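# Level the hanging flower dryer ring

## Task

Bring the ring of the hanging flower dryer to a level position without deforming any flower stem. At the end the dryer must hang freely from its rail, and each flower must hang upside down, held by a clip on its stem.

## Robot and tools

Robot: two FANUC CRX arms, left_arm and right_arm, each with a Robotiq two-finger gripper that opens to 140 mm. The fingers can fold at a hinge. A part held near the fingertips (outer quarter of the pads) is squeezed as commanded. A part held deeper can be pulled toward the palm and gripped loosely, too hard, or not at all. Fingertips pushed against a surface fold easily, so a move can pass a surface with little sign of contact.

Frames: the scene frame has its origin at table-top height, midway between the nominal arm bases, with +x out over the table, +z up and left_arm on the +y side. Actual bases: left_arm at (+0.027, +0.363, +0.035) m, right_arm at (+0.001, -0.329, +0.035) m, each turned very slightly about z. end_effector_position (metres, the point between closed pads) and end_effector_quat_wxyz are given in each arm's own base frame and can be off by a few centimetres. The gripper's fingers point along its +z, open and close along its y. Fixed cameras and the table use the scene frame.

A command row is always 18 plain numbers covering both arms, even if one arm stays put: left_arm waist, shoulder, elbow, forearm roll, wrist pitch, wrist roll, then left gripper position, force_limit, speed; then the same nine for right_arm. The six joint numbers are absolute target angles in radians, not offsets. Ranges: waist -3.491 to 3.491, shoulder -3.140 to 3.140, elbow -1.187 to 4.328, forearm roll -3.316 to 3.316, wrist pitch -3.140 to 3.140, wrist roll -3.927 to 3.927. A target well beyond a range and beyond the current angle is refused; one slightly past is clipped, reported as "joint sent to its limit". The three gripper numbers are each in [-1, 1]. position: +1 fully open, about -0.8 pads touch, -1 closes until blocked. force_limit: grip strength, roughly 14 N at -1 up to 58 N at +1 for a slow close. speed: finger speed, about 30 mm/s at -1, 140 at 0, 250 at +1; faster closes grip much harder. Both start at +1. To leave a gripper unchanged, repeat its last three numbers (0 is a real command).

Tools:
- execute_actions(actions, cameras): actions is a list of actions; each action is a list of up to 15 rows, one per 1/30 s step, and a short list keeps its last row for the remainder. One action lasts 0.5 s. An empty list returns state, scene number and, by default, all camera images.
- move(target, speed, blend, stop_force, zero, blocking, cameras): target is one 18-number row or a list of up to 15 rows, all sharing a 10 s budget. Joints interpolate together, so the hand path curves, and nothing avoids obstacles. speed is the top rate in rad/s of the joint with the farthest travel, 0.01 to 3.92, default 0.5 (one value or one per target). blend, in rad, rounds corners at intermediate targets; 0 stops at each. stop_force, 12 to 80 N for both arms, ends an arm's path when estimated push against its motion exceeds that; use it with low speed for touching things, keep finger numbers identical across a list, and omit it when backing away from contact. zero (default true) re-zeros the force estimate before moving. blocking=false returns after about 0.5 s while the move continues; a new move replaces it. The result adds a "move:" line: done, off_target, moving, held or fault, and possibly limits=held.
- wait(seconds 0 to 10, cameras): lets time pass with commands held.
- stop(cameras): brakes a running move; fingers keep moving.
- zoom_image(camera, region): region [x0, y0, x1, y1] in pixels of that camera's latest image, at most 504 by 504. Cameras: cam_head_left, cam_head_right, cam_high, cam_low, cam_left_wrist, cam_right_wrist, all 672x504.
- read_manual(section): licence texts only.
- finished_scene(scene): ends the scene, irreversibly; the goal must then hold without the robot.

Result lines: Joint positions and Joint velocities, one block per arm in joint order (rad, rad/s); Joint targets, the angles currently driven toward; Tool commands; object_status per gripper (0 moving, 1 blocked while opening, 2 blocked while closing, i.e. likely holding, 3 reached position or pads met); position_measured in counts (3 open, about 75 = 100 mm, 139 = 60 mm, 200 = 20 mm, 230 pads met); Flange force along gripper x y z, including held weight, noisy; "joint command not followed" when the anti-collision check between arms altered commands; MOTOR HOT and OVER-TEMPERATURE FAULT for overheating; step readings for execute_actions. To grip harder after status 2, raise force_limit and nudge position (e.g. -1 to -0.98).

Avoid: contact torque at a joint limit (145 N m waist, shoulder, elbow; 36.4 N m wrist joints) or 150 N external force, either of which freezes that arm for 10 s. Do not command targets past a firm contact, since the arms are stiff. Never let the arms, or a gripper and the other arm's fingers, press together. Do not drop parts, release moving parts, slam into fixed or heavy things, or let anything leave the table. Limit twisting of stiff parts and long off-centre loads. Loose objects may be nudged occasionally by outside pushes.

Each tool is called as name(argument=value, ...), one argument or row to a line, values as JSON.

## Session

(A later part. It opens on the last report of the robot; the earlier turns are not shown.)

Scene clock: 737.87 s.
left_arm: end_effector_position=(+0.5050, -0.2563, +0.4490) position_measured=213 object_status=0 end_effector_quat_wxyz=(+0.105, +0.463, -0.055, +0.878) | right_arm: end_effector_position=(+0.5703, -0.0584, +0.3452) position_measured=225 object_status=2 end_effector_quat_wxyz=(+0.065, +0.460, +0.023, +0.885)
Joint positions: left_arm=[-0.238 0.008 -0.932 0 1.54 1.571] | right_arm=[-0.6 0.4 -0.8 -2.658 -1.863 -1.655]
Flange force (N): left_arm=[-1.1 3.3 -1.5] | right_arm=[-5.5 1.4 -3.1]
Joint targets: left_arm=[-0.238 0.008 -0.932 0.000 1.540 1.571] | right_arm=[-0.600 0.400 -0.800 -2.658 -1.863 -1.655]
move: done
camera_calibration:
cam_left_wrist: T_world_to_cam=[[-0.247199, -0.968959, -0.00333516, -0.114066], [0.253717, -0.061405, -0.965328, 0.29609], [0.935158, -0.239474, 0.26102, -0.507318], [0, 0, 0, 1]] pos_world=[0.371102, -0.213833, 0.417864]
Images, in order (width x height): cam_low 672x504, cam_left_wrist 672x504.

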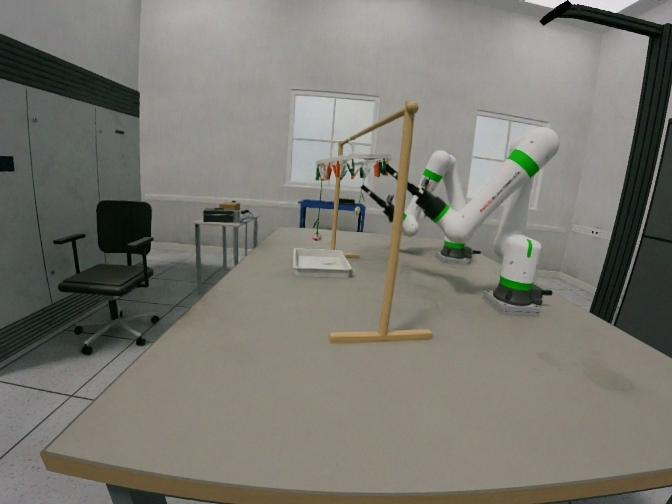

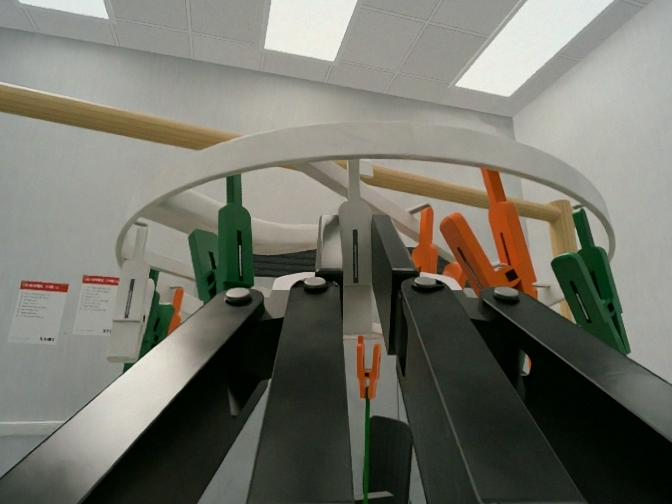

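move(
  target=[
    [-0.238,0.008,-0.932,0,1.540,1.571,-0.32,0.7,-1,-0.6,0.4,-0.8,-2.658,-1.863,-1.655,-1,-1,-1],
    [-0.365,0.0651,-0.8717,0,1.5368,1.571,-0.32,0.7,-1,-0.6,0.4,-0.8,-2.658,-1.863,-1.655,-1,-1,-1],
    [-0.335,0.0651,-0.8717,0,1.5368,1.571,-0.32,0.7,-1,-0.6,0.4,-0.8,-2.658,-1.863,-1.655,-1,-1,-1],
  ],
  speed=0.05,
  cameras=["all"],
)

zoom_image(
  camera="cam_left_wrist",
  region=[170, 130, 500, 380],
)

zoom_image(
  camera="cam_high",
  region=[230, 130, 480, 350],
)

Scene clock: 765.03 s.
left_arm: end_effector_position=(+0.5009, -0.3120, +0.4490) position_measured=169 object_status=3 end_effector_quat_wxyz=(+0.148, +0.460, -0.078, +0.872) | right_arm: end_effector_position=(+0.5703, -0.0584, +0.3452) position_measured=225 object_status=2 end_effector_quat_wxyz=(+0.065, +0.460, +0.023, +0.885)
Joint positions: left_arm=[-0.335 0.065 -0.872 0 1.537 1.571] | right_arm=[-0.6 0.4 -0.8 -2.658 -1.863 -1.655]
Flange force (N): left_arm=[-1.0 1.6 -0.9] | right_arm=[-6.1 1.2 -2.0]
Joint targets: left_arm=[-0.335 0.065 -0.872 0.000 1.537 1.571] | right_arm=[-0.600 0.400 -0.800 -2.658 -1.863 -1.655]
move: done
camera_calibration:
cam_left_wrist: T_world_to_cam=[[-0.339872, -0.940466, -0.00334954, -0.113777], [0.246586, -0.085675, -0.965326, 0.289591], [0.907569, -0.328913, 0.261025, -0.530965], [0, 0, 0, 1]] pos_world=[0.371809, -0.256834, 0.417764]
cam_right_wrist: T_world_to_cam=[[-0.0696, -0.991757, 0.107584, -0.0414328], [0.270669, -0.122574, -0.954837, 0.172709], [0.960153, -0.0373369, 0.276969, -0.499085], [0, 0, 0, 1]] pos_world=[0.429567, -0.0385558, 0.307598]

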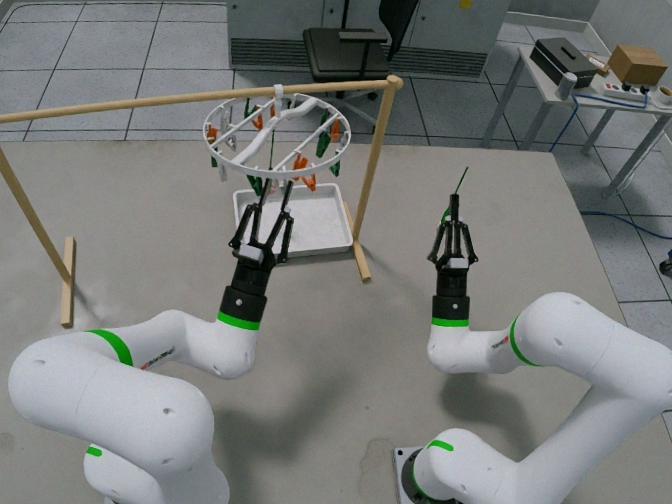

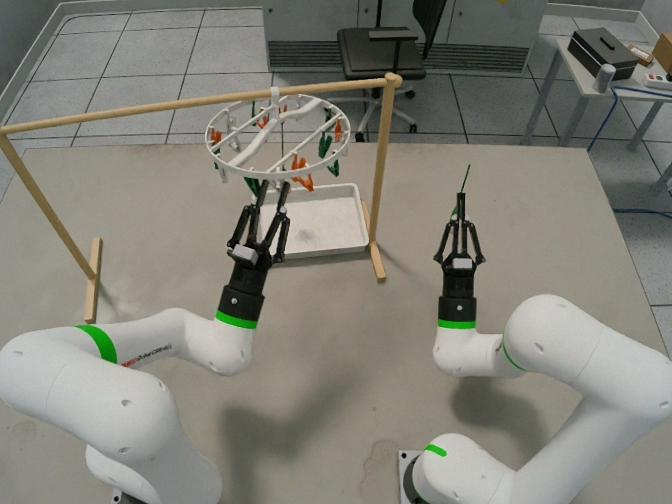

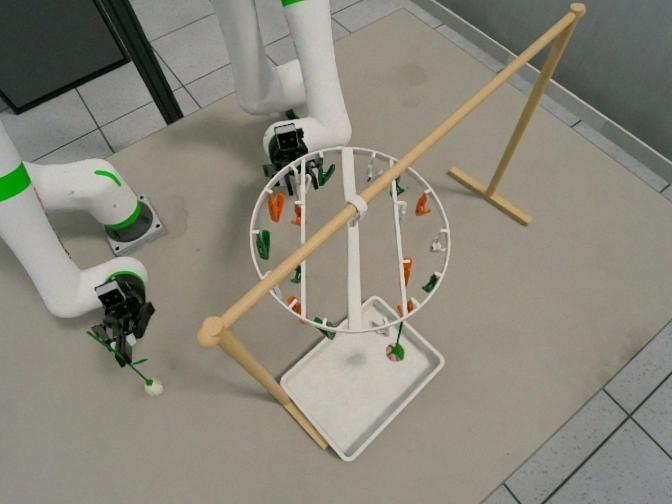

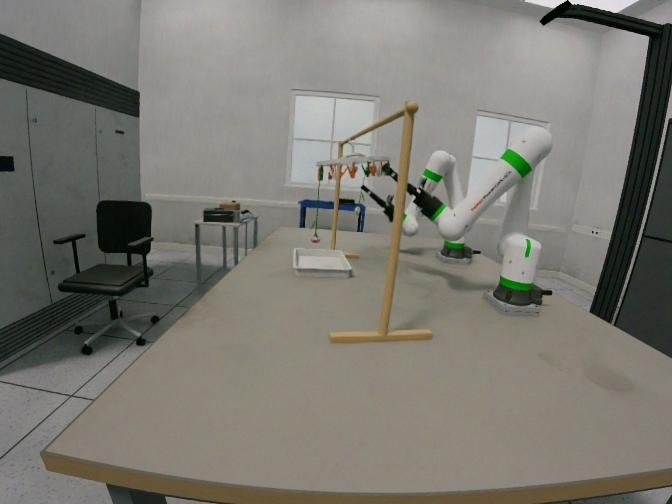

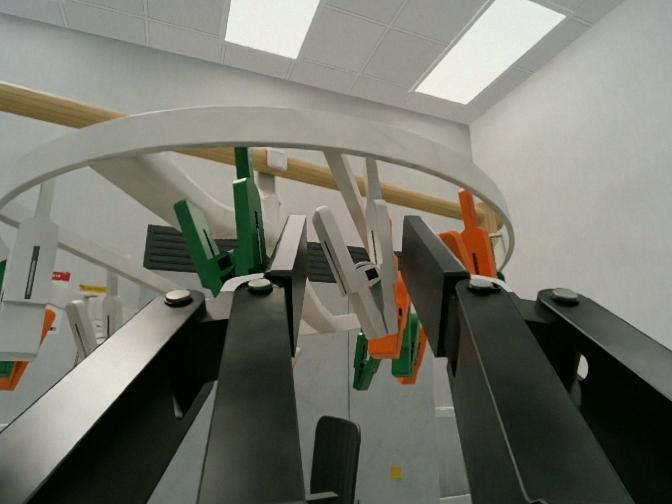

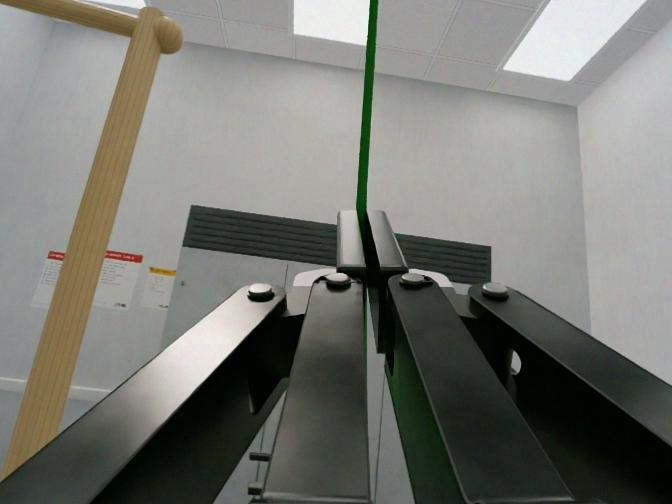

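Scaled by 1.527 from the camera's 672x504 image, which has a finer 960x720 frame.

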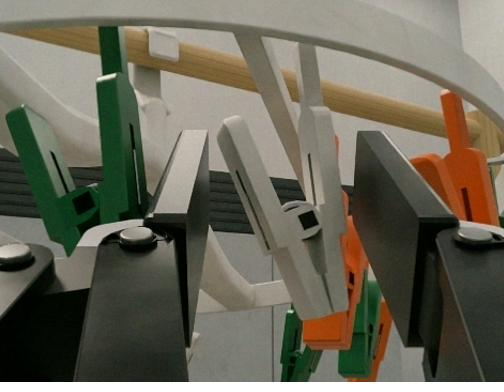

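Scaled by 2.016 from the camera's 672x504 image, which has a finer 960x720 frame.

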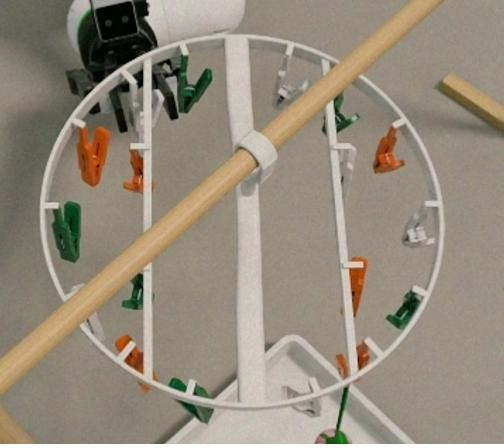

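move(
  target=[-0.335,0.0651,-0.8717,0,1.5368,1.571,-1,0.7,-1,-0.6,0.4,-0.8,-2.658,-1.863,-1.655,-1,-1,-1],
  cameras=["cam_left_wrist","cam_high"],
)

zoom_image(
  camera="cam_left_wrist",
  region=[170, 130, 500, 380],
)

Scene clock: 770.40 s.
left_arm: end_effector_position=(+0.5009, -0.3120, +0.4490) position_measured=200 object_status=0 end_effector_quat_wxyz=(+0.148, +0.460, -0.078, +0.872) | right_arm: end_effector_position=(+0.5703, -0.0584, +0.3452) position_measured=225 object_status=2 end_effector_quat_wxyz=(+0.065, +0.460, +0.023, +0.885)
Joint positions: left_arm=[-0.335 0.065 -0.872 0 1.537 1.571] | right_arm=[-0.6 0.4 -0.8 -2.658 -1.863 -1.655]
Flange force (N): left_arm=[-0.6 2.3 -3.8] | right_arm=[-6.0 0.3 -2.3]
Joint targets: left_arm=[-0.335 0.065 -0.872 0.000 1.537 1.571] | right_arm=[-0.600 0.400 -0.800 -2.658 -1.863 -1.655]
move: done
camera_calibration:
cam_left_wrist: T_world_to_cam=[[-0.339872, -0.940466, -0.00334954, -0.113777], [0.246586, -0.085675, -0.965326, 0.289591], [0.907569, -0.328913, 0.261025, -0.530965], [0, 0, 0, 1]] pos_world=[0.371809, -0.256834, 0.417764]
Images, in order (width x height): cam_high 672x504, cam_left_wrist 672x504.

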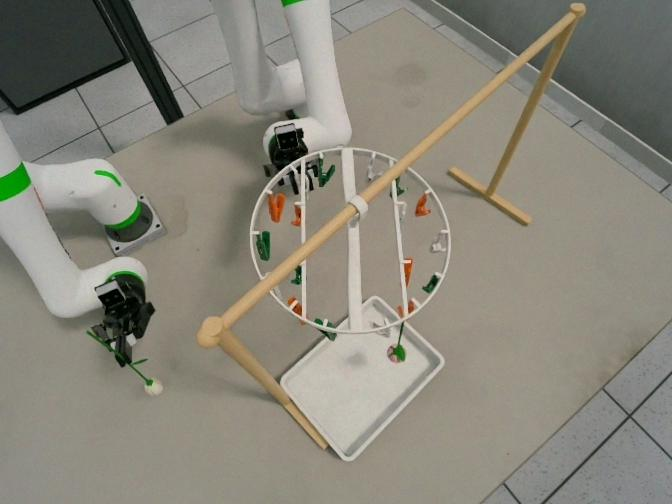

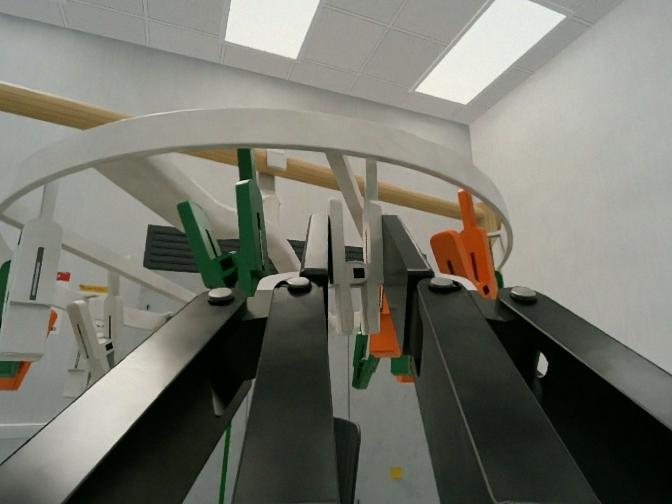

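Scaled by 1.527 from the camera's 672x504 image, which has a finer 960x720 frame.

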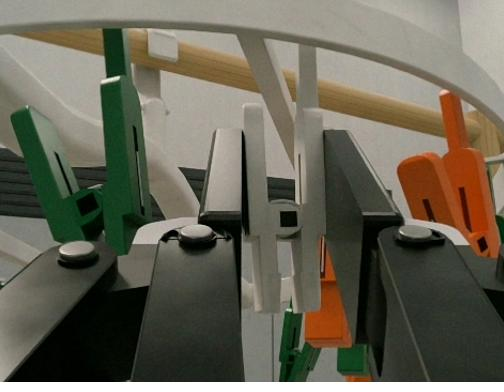

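move(
  target=[
    [-0.335,0.0651,-0.8717,0,1.5368,1.571,-1,0.7,-1,-0.35,0.553,-0.667,-2.499,-1.733,-1.803,-1,-1,-1],
    [-0.335,0.0651,-0.8717,0,1.5368,1.571,-1,0.7,-1,0.0,0.553,-0.667,-2.499,-1.733,-1.803,-1,-1,-1],
  ],
  speed=[0.5,0.25],
  cameras=["all"],
)

zoom_image(
  camera="cam_left_wrist",
  region=[230, 180, 560, 430],
)

Scene clock: 805.43 s.
left_arm: end_effector_position=(+0.5009, -0.3120, +0.4490) position_measured=200 object_status=2 end_effector_quat_wxyz=(+0.148, +0.460, -0.078, +0.872) | right_arm: end_effector_position=(+0.5347, +0.3149, +0.2542) position_measured=225 object_status=2 end_effector_quat_wxyz=(-0.295, +0.504, +0.186, +0.790)
Joint positions: left_arm=[-0.335 0.065 -0.872 0 1.537 1.571] | right_arm=[0 0.553 -0.667 -2.499 -1.733 -1.803]
Flange force (N): left_arm=[-0.7 2.2 -3.5] | right_arm=[-6.4 1.1 -1.6]
Joint targets: left_arm=[-0.335 0.065 -0.872 0.000 1.537 1.571] | right_arm=[0.000 0.553 -0.667 -2.499 -1.733 -1.803]
move: done
camera_calibration:
cam_left_wrist: T_world_to_cam=[[-0.339872, -0.940466, -0.00334954, -0.113777], [0.246586, -0.085675, -0.965326, 0.289591], [0.907569, -0.328913, 0.261025, -0.530965], [0, 0, 0, 1]] pos_world=[0.371809, -0.256834, 0.417764]
cam_right_wrist: T_world_to_cam=[[0.673124, -0.73953, -0.000206653, -0.113021], [0.0772007, 0.0705464, -0.994517, 0.193817], [0.735489, 0.669417, 0.104579, -0.48436], [0, 0, 0, 1]] pos_world=[0.417356, 0.226983, 0.243384]

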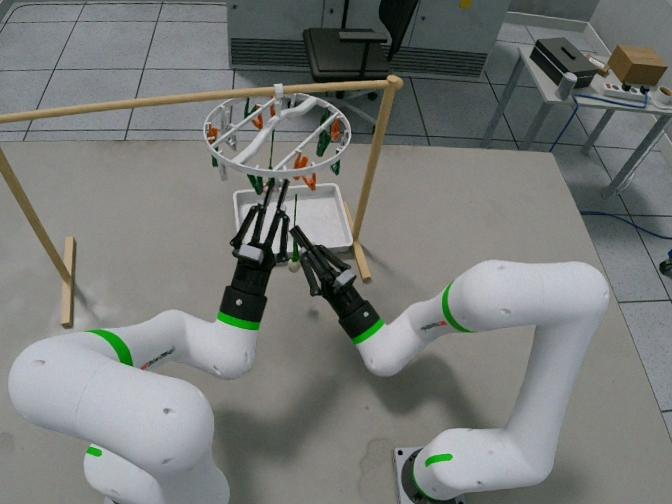

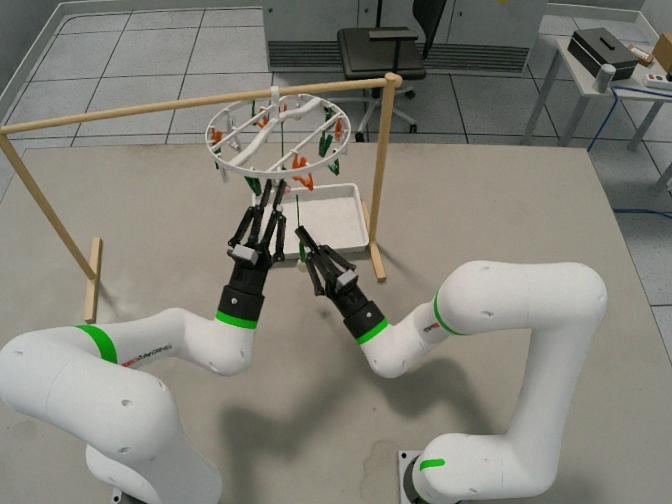

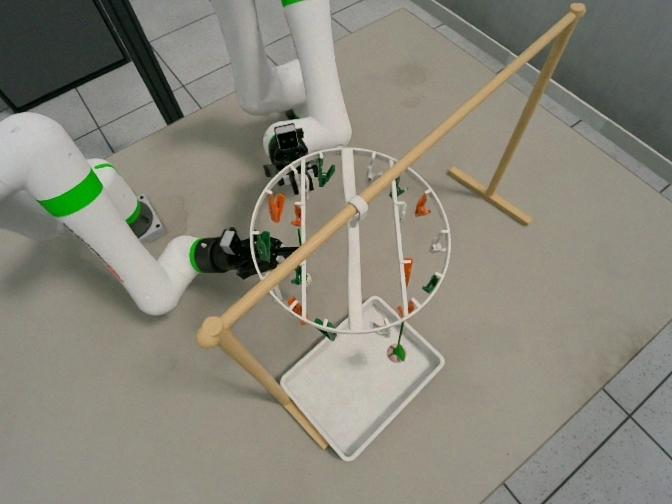

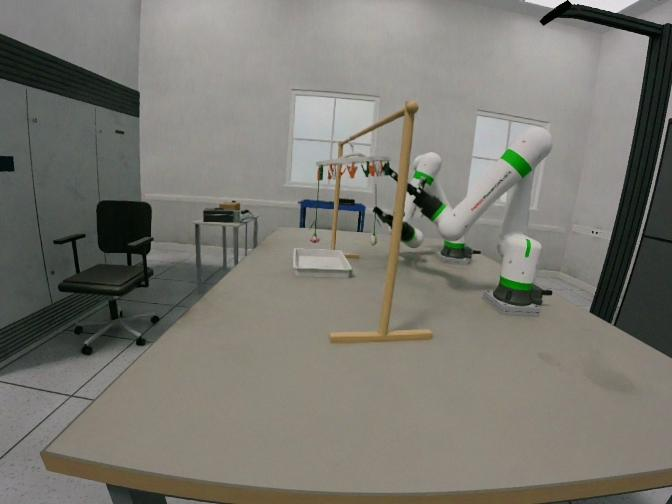

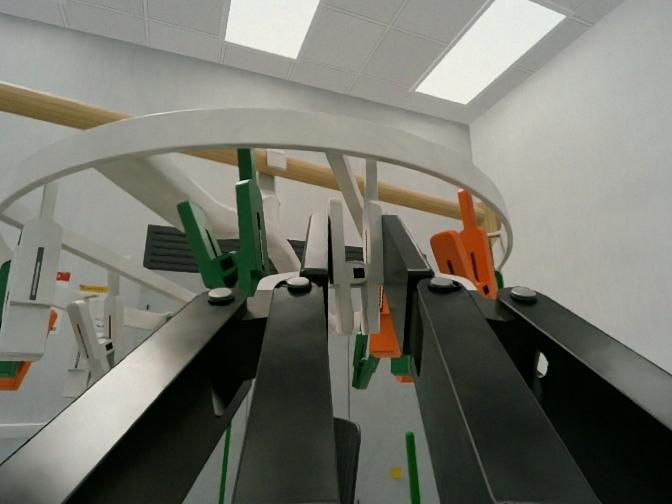

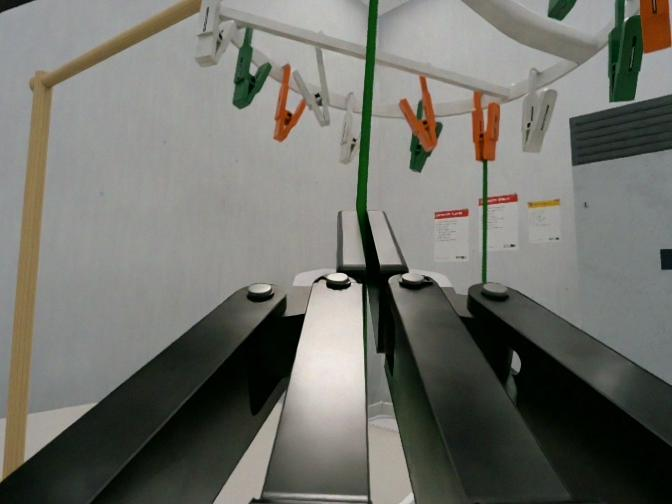

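Scaled by 1.527 from the camera's 672x504 image, which has a finer 960x720 frame.

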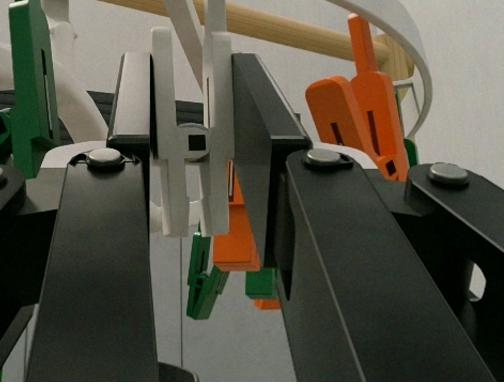

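move(
  target=[-0.335,0.0651,-0.8717,0,1.5368,1.571,-1,0.7,-1,0.055,0.553,-0.667,-2.499,-1.733,-1.803,-1,-1,-1],
  speed=0.15,
  cameras=["cam_left_wrist","cam_head_left","cam_low"],
)

zoom_image(
  camera="cam_left_wrist",
  region=[230, 200, 530, 500],
)

zoom_image(
  camera="cam_low",
  region=[310, 140, 430, 260],
)

Scene clock: 809.93 s.
left_arm: end_effector_position=(+0.5009, -0.3120, +0.4490) position_measured=200 object_status=2 end_effector_quat_wxyz=(+0.148, +0.460, -0.078, +0.872) | right_arm: end_effector_position=(+0.5166, +0.3438, +0.2542) position_measured=225 object_status=2 end_effector_quat_wxyz=(-0.316, +0.498, +0.200, +0.782)
Joint positions: left_arm=[-0.335 0.065 -0.872 0 1.537 1.571] | right_arm=[0.055 0.553 -0.667 -2.499 -1.733 -1.803]
Flange force (N): left_arm=[0.9 2.4 -3.5] | right_arm=[-5.1 2.4 -2.1]
Joint targets: left_arm=[-0.335 0.065 -0.872 0.000 1.537 1.571] | right_arm=[0.055 0.553 -0.667 -2.499 -1.733 -1.803]
move: done
camera_calibration:
cam_left_wrist: T_world_to_cam=[[-0.339872, -0.940466, -0.00334954, -0.113777], [0.246586, -0.085675, -0.965326, 0.289591], [0.907569, -0.328913, 0.261025, -0.530965], [0, 0, 0, 1]] pos_world=[0.371809, -0.256834, 0.417764]
Images, in order (width x height): cam_head_left 672x504, cam_low 672x504, cam_left_wrist 672x504.

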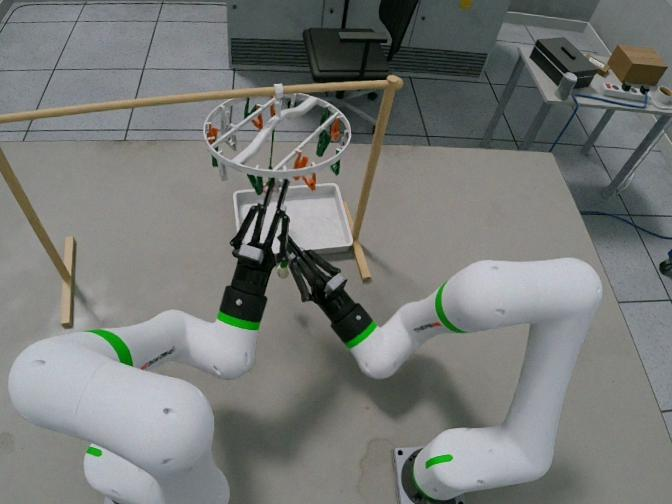

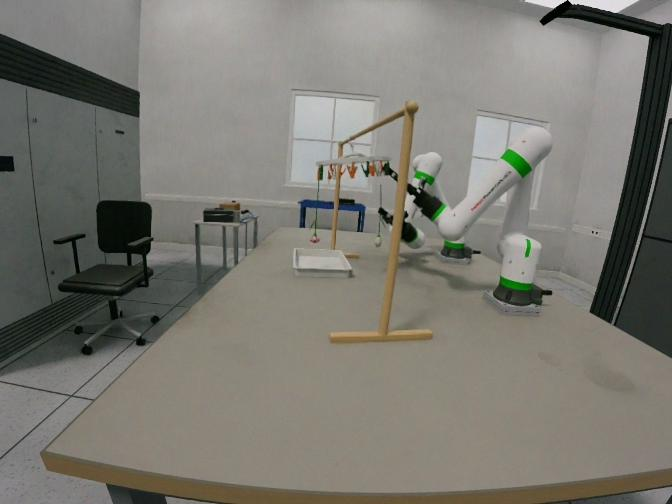

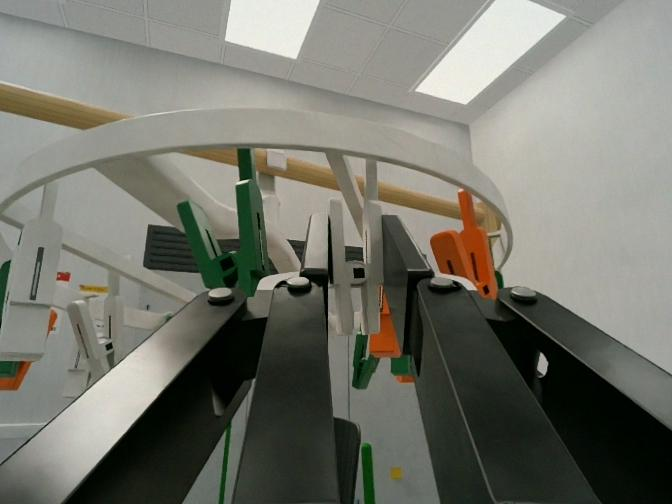

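Scaled by 1.680 from the camera's 672x504 image, which has a finer 960x720 frame.

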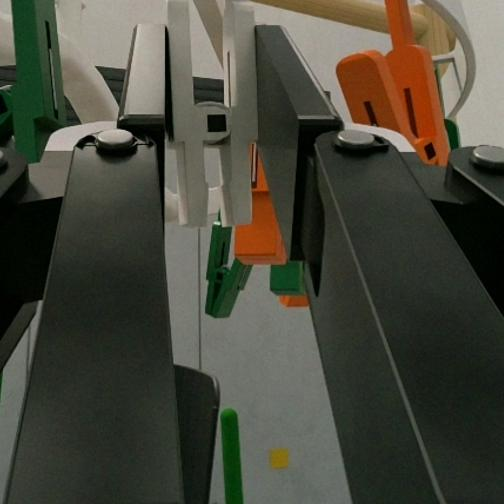

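Scaled by 4.200 from the camera's 672x504 image, which has a finer 960x720 frame.

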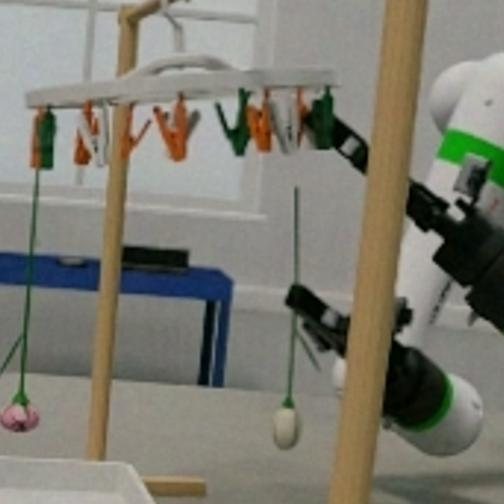

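zoom_image(
  camera="cam_low",
  region=[360, 155, 400, 195],
)

zoom_image(
  camera="cam_head_left",
  region=[230, 150, 340, 290],
)

Scaled by 12.600 from the camera's 672x504 image, which has a finer 960x720 frame.

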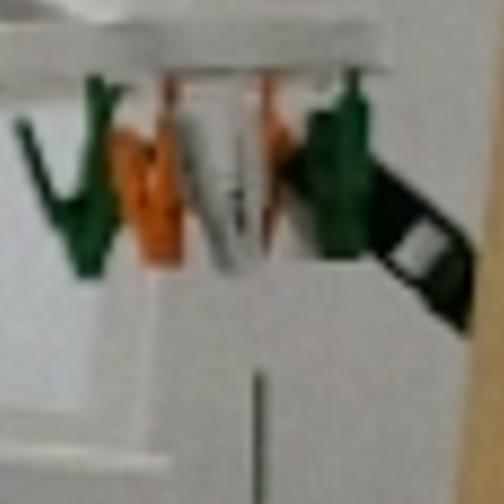

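Scaled by 3.600 from the camera's 672x504 image, which has a finer 960x720 frame.

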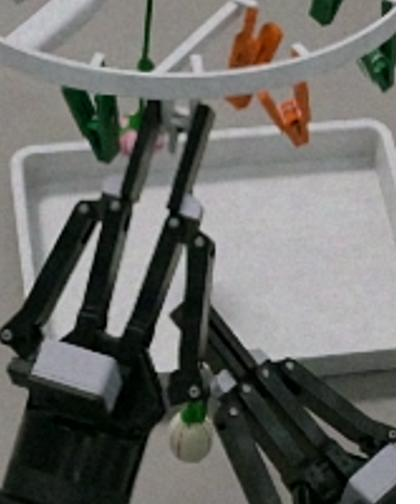

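move(
  target=[
    [-0.335,0.0651,-0.8717,0,1.5368,1.571,-1,0.7,-1,0.068,0.547,-0.681,-2.499,-1.7405,-1.797,-1,-1,-1],
    [-0.335,0.0651,-0.8717,0,1.5368,1.571,-1,0.7,-1,0.067,0.447,-0.689,-2.501,-1.668,-1.852,-1,-1,-1],
  ],
  speed=0.1,
  cameras=["cam_left_wrist","cam_head_left","cam_low"],
)

zoom_image(
  camera="cam_left_wrist",
  region=[280, 250, 440, 410],
)

zoom_image(
  camera="cam_low",
  region=[360, 155, 400, 195],
)

Scene clock: 848.83 s.
left_arm: end_effector_position=(+0.5009, -0.3120, +0.4490) position_measured=200 object_status=2 end_effector_quat_wxyz=(+0.148, +0.460, -0.078, +0.872) | right_arm: end_effector_position=(+0.5090, +0.3512, +0.2832) position_measured=225 object_status=2 end_effector_quat_wxyz=(-0.322, +0.496, +0.205, +0.780)
Joint positions: left_arm=[-0.335 0.065 -0.872 0 1.537 1.571] | right_arm=[0.067 0.447 -0.689 -2.501 -1.668 -1.852]
Flange force (N): left_arm=[-1.4 0.9 -3.3] | right_arm=[-6.6 2.0 -1.3]
Joint targets: left_arm=[-0.335 0.065 -0.872 0.000 1.537 1.571] | right_arm=[0.067 0.447 -0.689 -2.501 -1.668 -1.852]
move: done
camera_calibration:
cam_left_wrist: T_world_to_cam=[[-0.339872, -0.940466, -0.00334954, -0.113777], [0.246586, -0.085675, -0.965326, 0.289591], [0.907569, -0.328913, 0.261025, -0.530965], [0, 0, 0, 1]] pos_world=[0.371809, -0.256834, 0.417764]
Images, in order (width x height): cam_head_left 672x504, cam_low 672x504, cam_left_wrist 672x504.

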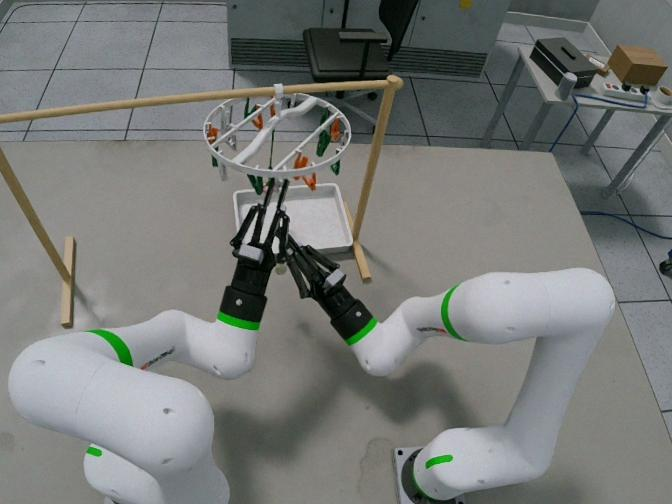

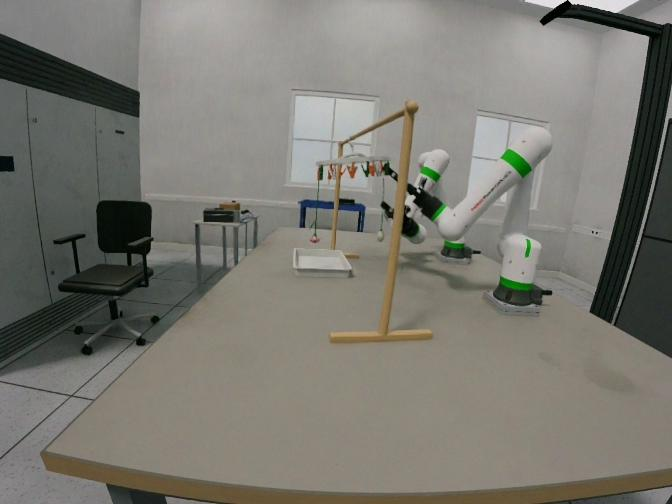

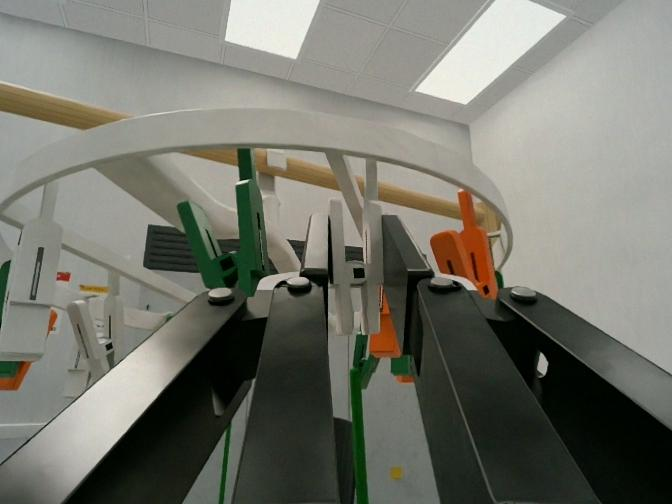

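Scaled by 3.150 from the camera's 672x504 image, which has a finer 960x720 frame.

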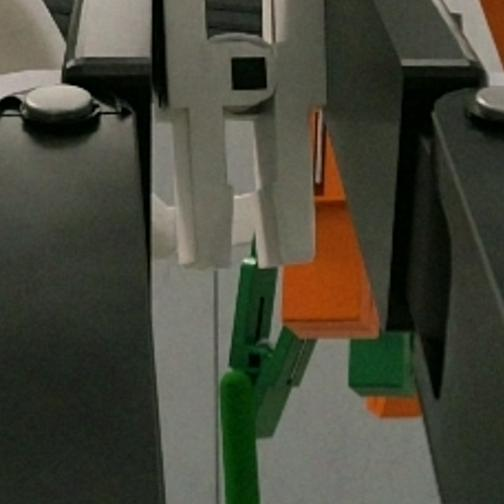

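Scaled by 12.600 from the camera's 672x504 image, which has a finer 960x720 frame.

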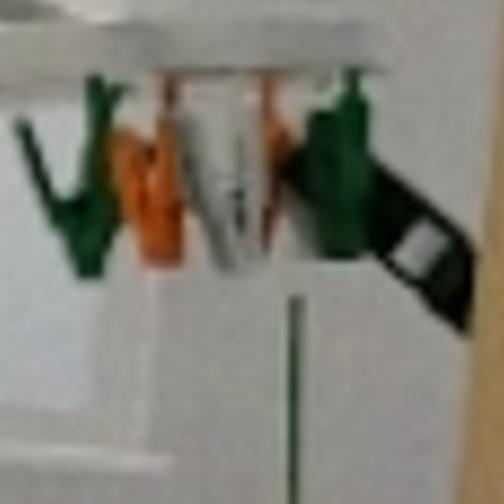

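move(
  target=[-0.335,0.0651,-0.8717,0,1.5368,1.571,-1,0.7,-1,0.0637,0.404,-0.701,-2.502,-1.6415,-1.872,-1,-1,-1],
  speed=0.05,
  cameras=["cam_left_wrist","cam_low"],
)

zoom_image(
  camera="cam_left_wrist",
  region=[300, 260, 420, 380],
)

zoom_image(
  camera="cam_low",
  region=[360, 155, 400, 195],
)

Scene clock: 869.87 s.
left_arm: end_effector_position=(+0.5009, -0.3120, +0.4490) position_measured=200 object_status=2 end_effector_quat_wxyz=(+0.148, +0.460, -0.078, +0.872) | right_arm: end_effector_position=(+0.5074, +0.3496, +0.2936) position_measured=225 object_status=2 end_effector_quat_wxyz=(-0.321, +0.497, +0.204, +0.780)
Joint positions: left_arm=[-0.335 0.065 -0.872 0 1.537 1.571] | right_arm=[0.064 0.404 -0.701 -2.502 -1.642 -1.872]
Flange force (N): left_arm=[0.5 2.3 -2.7] | right_arm=[-6.8 1.9 -1.1]
Joint targets: left_arm=[-0.335 0.065 -0.872 0.000 1.537 1.571] | right_arm=[0.064 0.404 -0.701 -2.502 -1.641 -1.872]
move: done
camera_calibration:
cam_left_wrist: T_world_to_cam=[[-0.339872, -0.940466, -0.00334954, -0.113777], [0.246586, -0.085675, -0.965326, 0.289591], [0.907569, -0.328913, 0.261025, -0.530965], [0, 0, 0, 1]] pos_world=[0.371809, -0.256834, 0.417764]
Images, in order (width x height): cam_low 672x504, cam_left_wrist 672x504.

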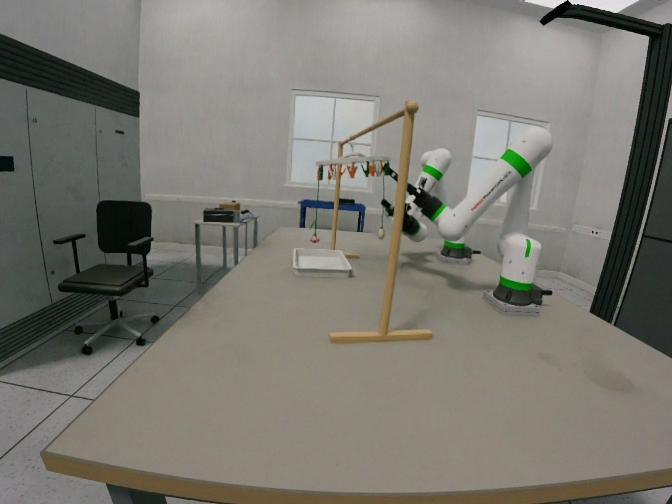

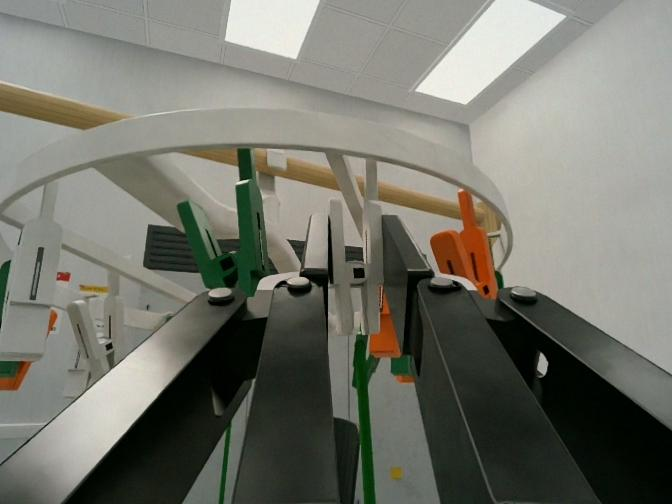

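Scaled by 4.200 from the camera's 672x504 image, which has a finer 960x720 frame.

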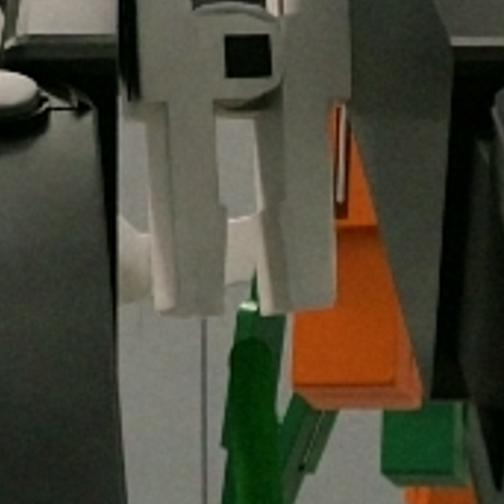

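Scaled by 12.600 from the camera's 672x504 image, which has a finer 960x720 frame.

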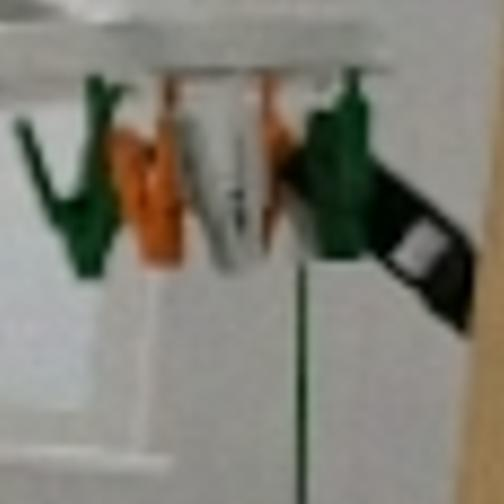

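move(
  target=[-0.335,0.0651,-0.8717,0,1.5368,1.571,-0.97,1,-1,0.0637,0.404,-0.701,-2.502,-1.6415,-1.872,-1,-1,-1],
  cameras=["cam_left_wrist"],
)

zoom_image(
  camera="cam_left_wrist",
  region=[300, 260, 420, 380],
)

Scene clock: 875.37 s.
left_arm: end_effector_position=(+0.5009, -0.3120, +0.4490) position_measured=201 object_status=2 end_effector_quat_wxyz=(+0.148, +0.460, -0.078, +0.872) | right_arm: end_effector_position=(+0.5074, +0.3496, +0.2936) position_measured=225 object_status=2 end_effector_quat_wxyz=(-0.321, +0.497, +0.204, +0.780)
Joint positions: left_arm=[-0.335 0.065 -0.872 0 1.537 1.571] | right_arm=[0.064 0.404 -0.701 -2.502 -1.641 -1.872]
Flange force (N): left_arm=[-0.6 1.3 -2.3] | right_arm=[-7.0 2.0 -1.0]
Joint targets: left_arm=[-0.335 0.065 -0.872 0.000 1.537 1.571] | right_arm=[0.064 0.404 -0.701 -2.502 -1.641 -1.872]
move: done
camera_calibration:
cam_left_wrist: T_world_to_cam=[[-0.339872, -0.940466, -0.00334954, -0.113777], [0.246586, -0.085675, -0.965326, 0.289591], [0.907569, -0.328913, 0.261025, -0.530965], [0, 0, 0, 1]] pos_world=[0.371809, -0.256834, 0.417764]
Images, in order (width x height): cam_left_wrist 672x504.

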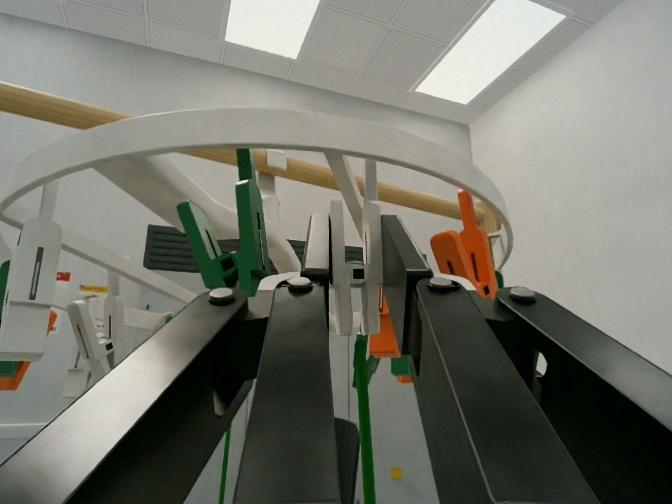

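Scaled by 4.200 from the camera's 672x504 image, which has a finer 960x720 frame.

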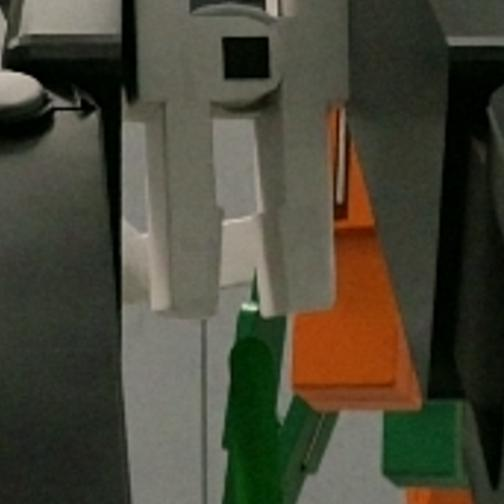

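move(
  target=[-0.335,0.0651,-0.8717,0,1.5368,1.571,-0.97,1,-1,0.0645,0.376,-0.7035,-2.5025,-1.6215,-1.887,-1,-1,-1],
  speed=0.03,
  cameras=["cam_left_wrist","cam_low"],
)

zoom_image(
  camera="cam_left_wrist",
  region=[300, 260, 420, 380],
)

zoom_image(
  camera="cam_low",
  region=[360, 155, 400, 195],
)

Scene clock: 885.77 s.
left_arm: end_effector_position=(+0.5009, -0.3120, +0.4490) position_measured=201 object_status=2 end_effector_quat_wxyz=(+0.148, +0.460, -0.078, +0.872) | right_arm: end_effector_position=(+0.5070, +0.3501, +0.3014) position_measured=225 object_status=2 end_effector_quat_wxyz=(-0.322, +0.497, +0.205, +0.780)
Joint positions: left_arm=[-0.335 0.065 -0.872 0 1.537 1.571] | right_arm=[0.064 0.376 -0.703 -2.503 -1.622 -1.887]
Flange force (N): left_arm=[0.8 2.1 -2.1] | right_arm=[-7.2 2.6 -1.5]
Joint targets: left_arm=[-0.335 0.065 -0.872 0.000 1.537 1.571] | right_arm=[0.065 0.376 -0.704 -2.502 -1.621 -1.887]
move: done
camera_calibration:
cam_left_wrist: T_world_to_cam=[[-0.339872, -0.940466, -0.00334954, -0.113777], [0.246586, -0.085675, -0.965326, 0.289591], [0.907569, -0.328913, 0.261025, -0.530965], [0, 0, 0, 1]] pos_world=[0.371809, -0.256834, 0.417764]
Images, in order (width x height): cam_low 672x504, cam_left_wrist 672x504.

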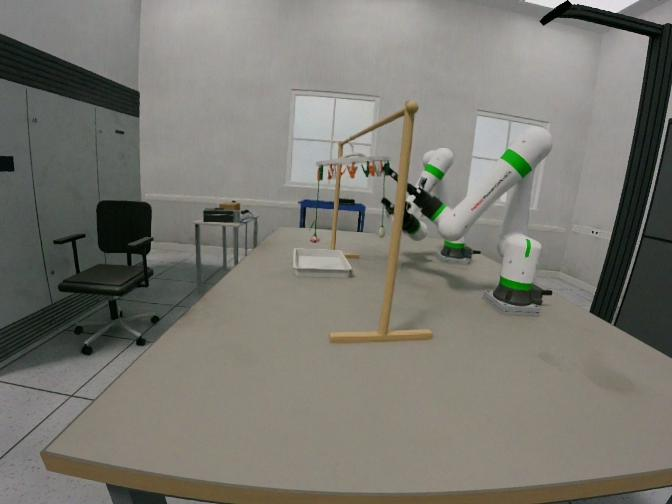

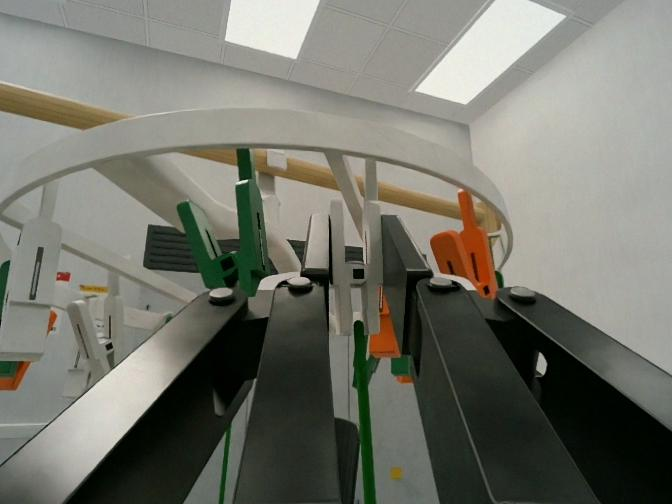

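Scaled by 4.200 from the camera's 672x504 image, which has a finer 960x720 frame.

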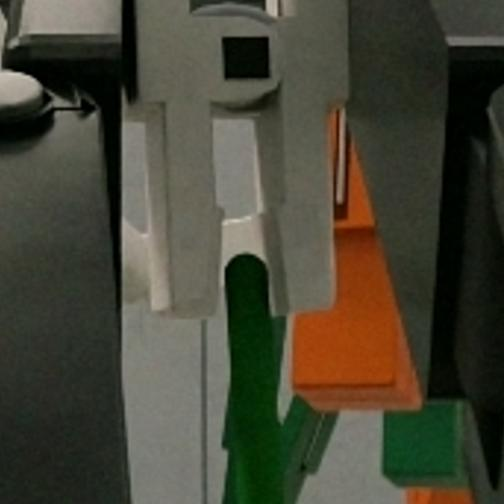

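Scaled by 12.600 from the camera's 672x504 image, which has a finer 960x720 frame.

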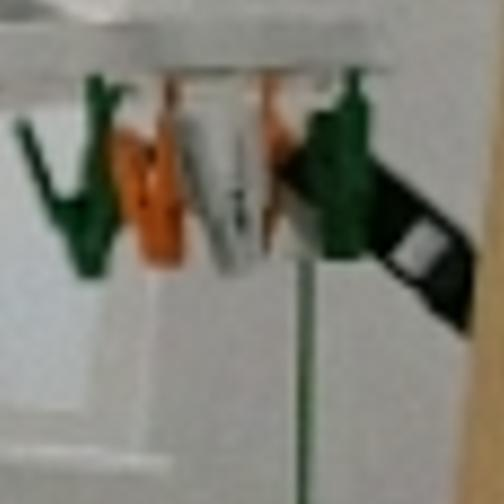

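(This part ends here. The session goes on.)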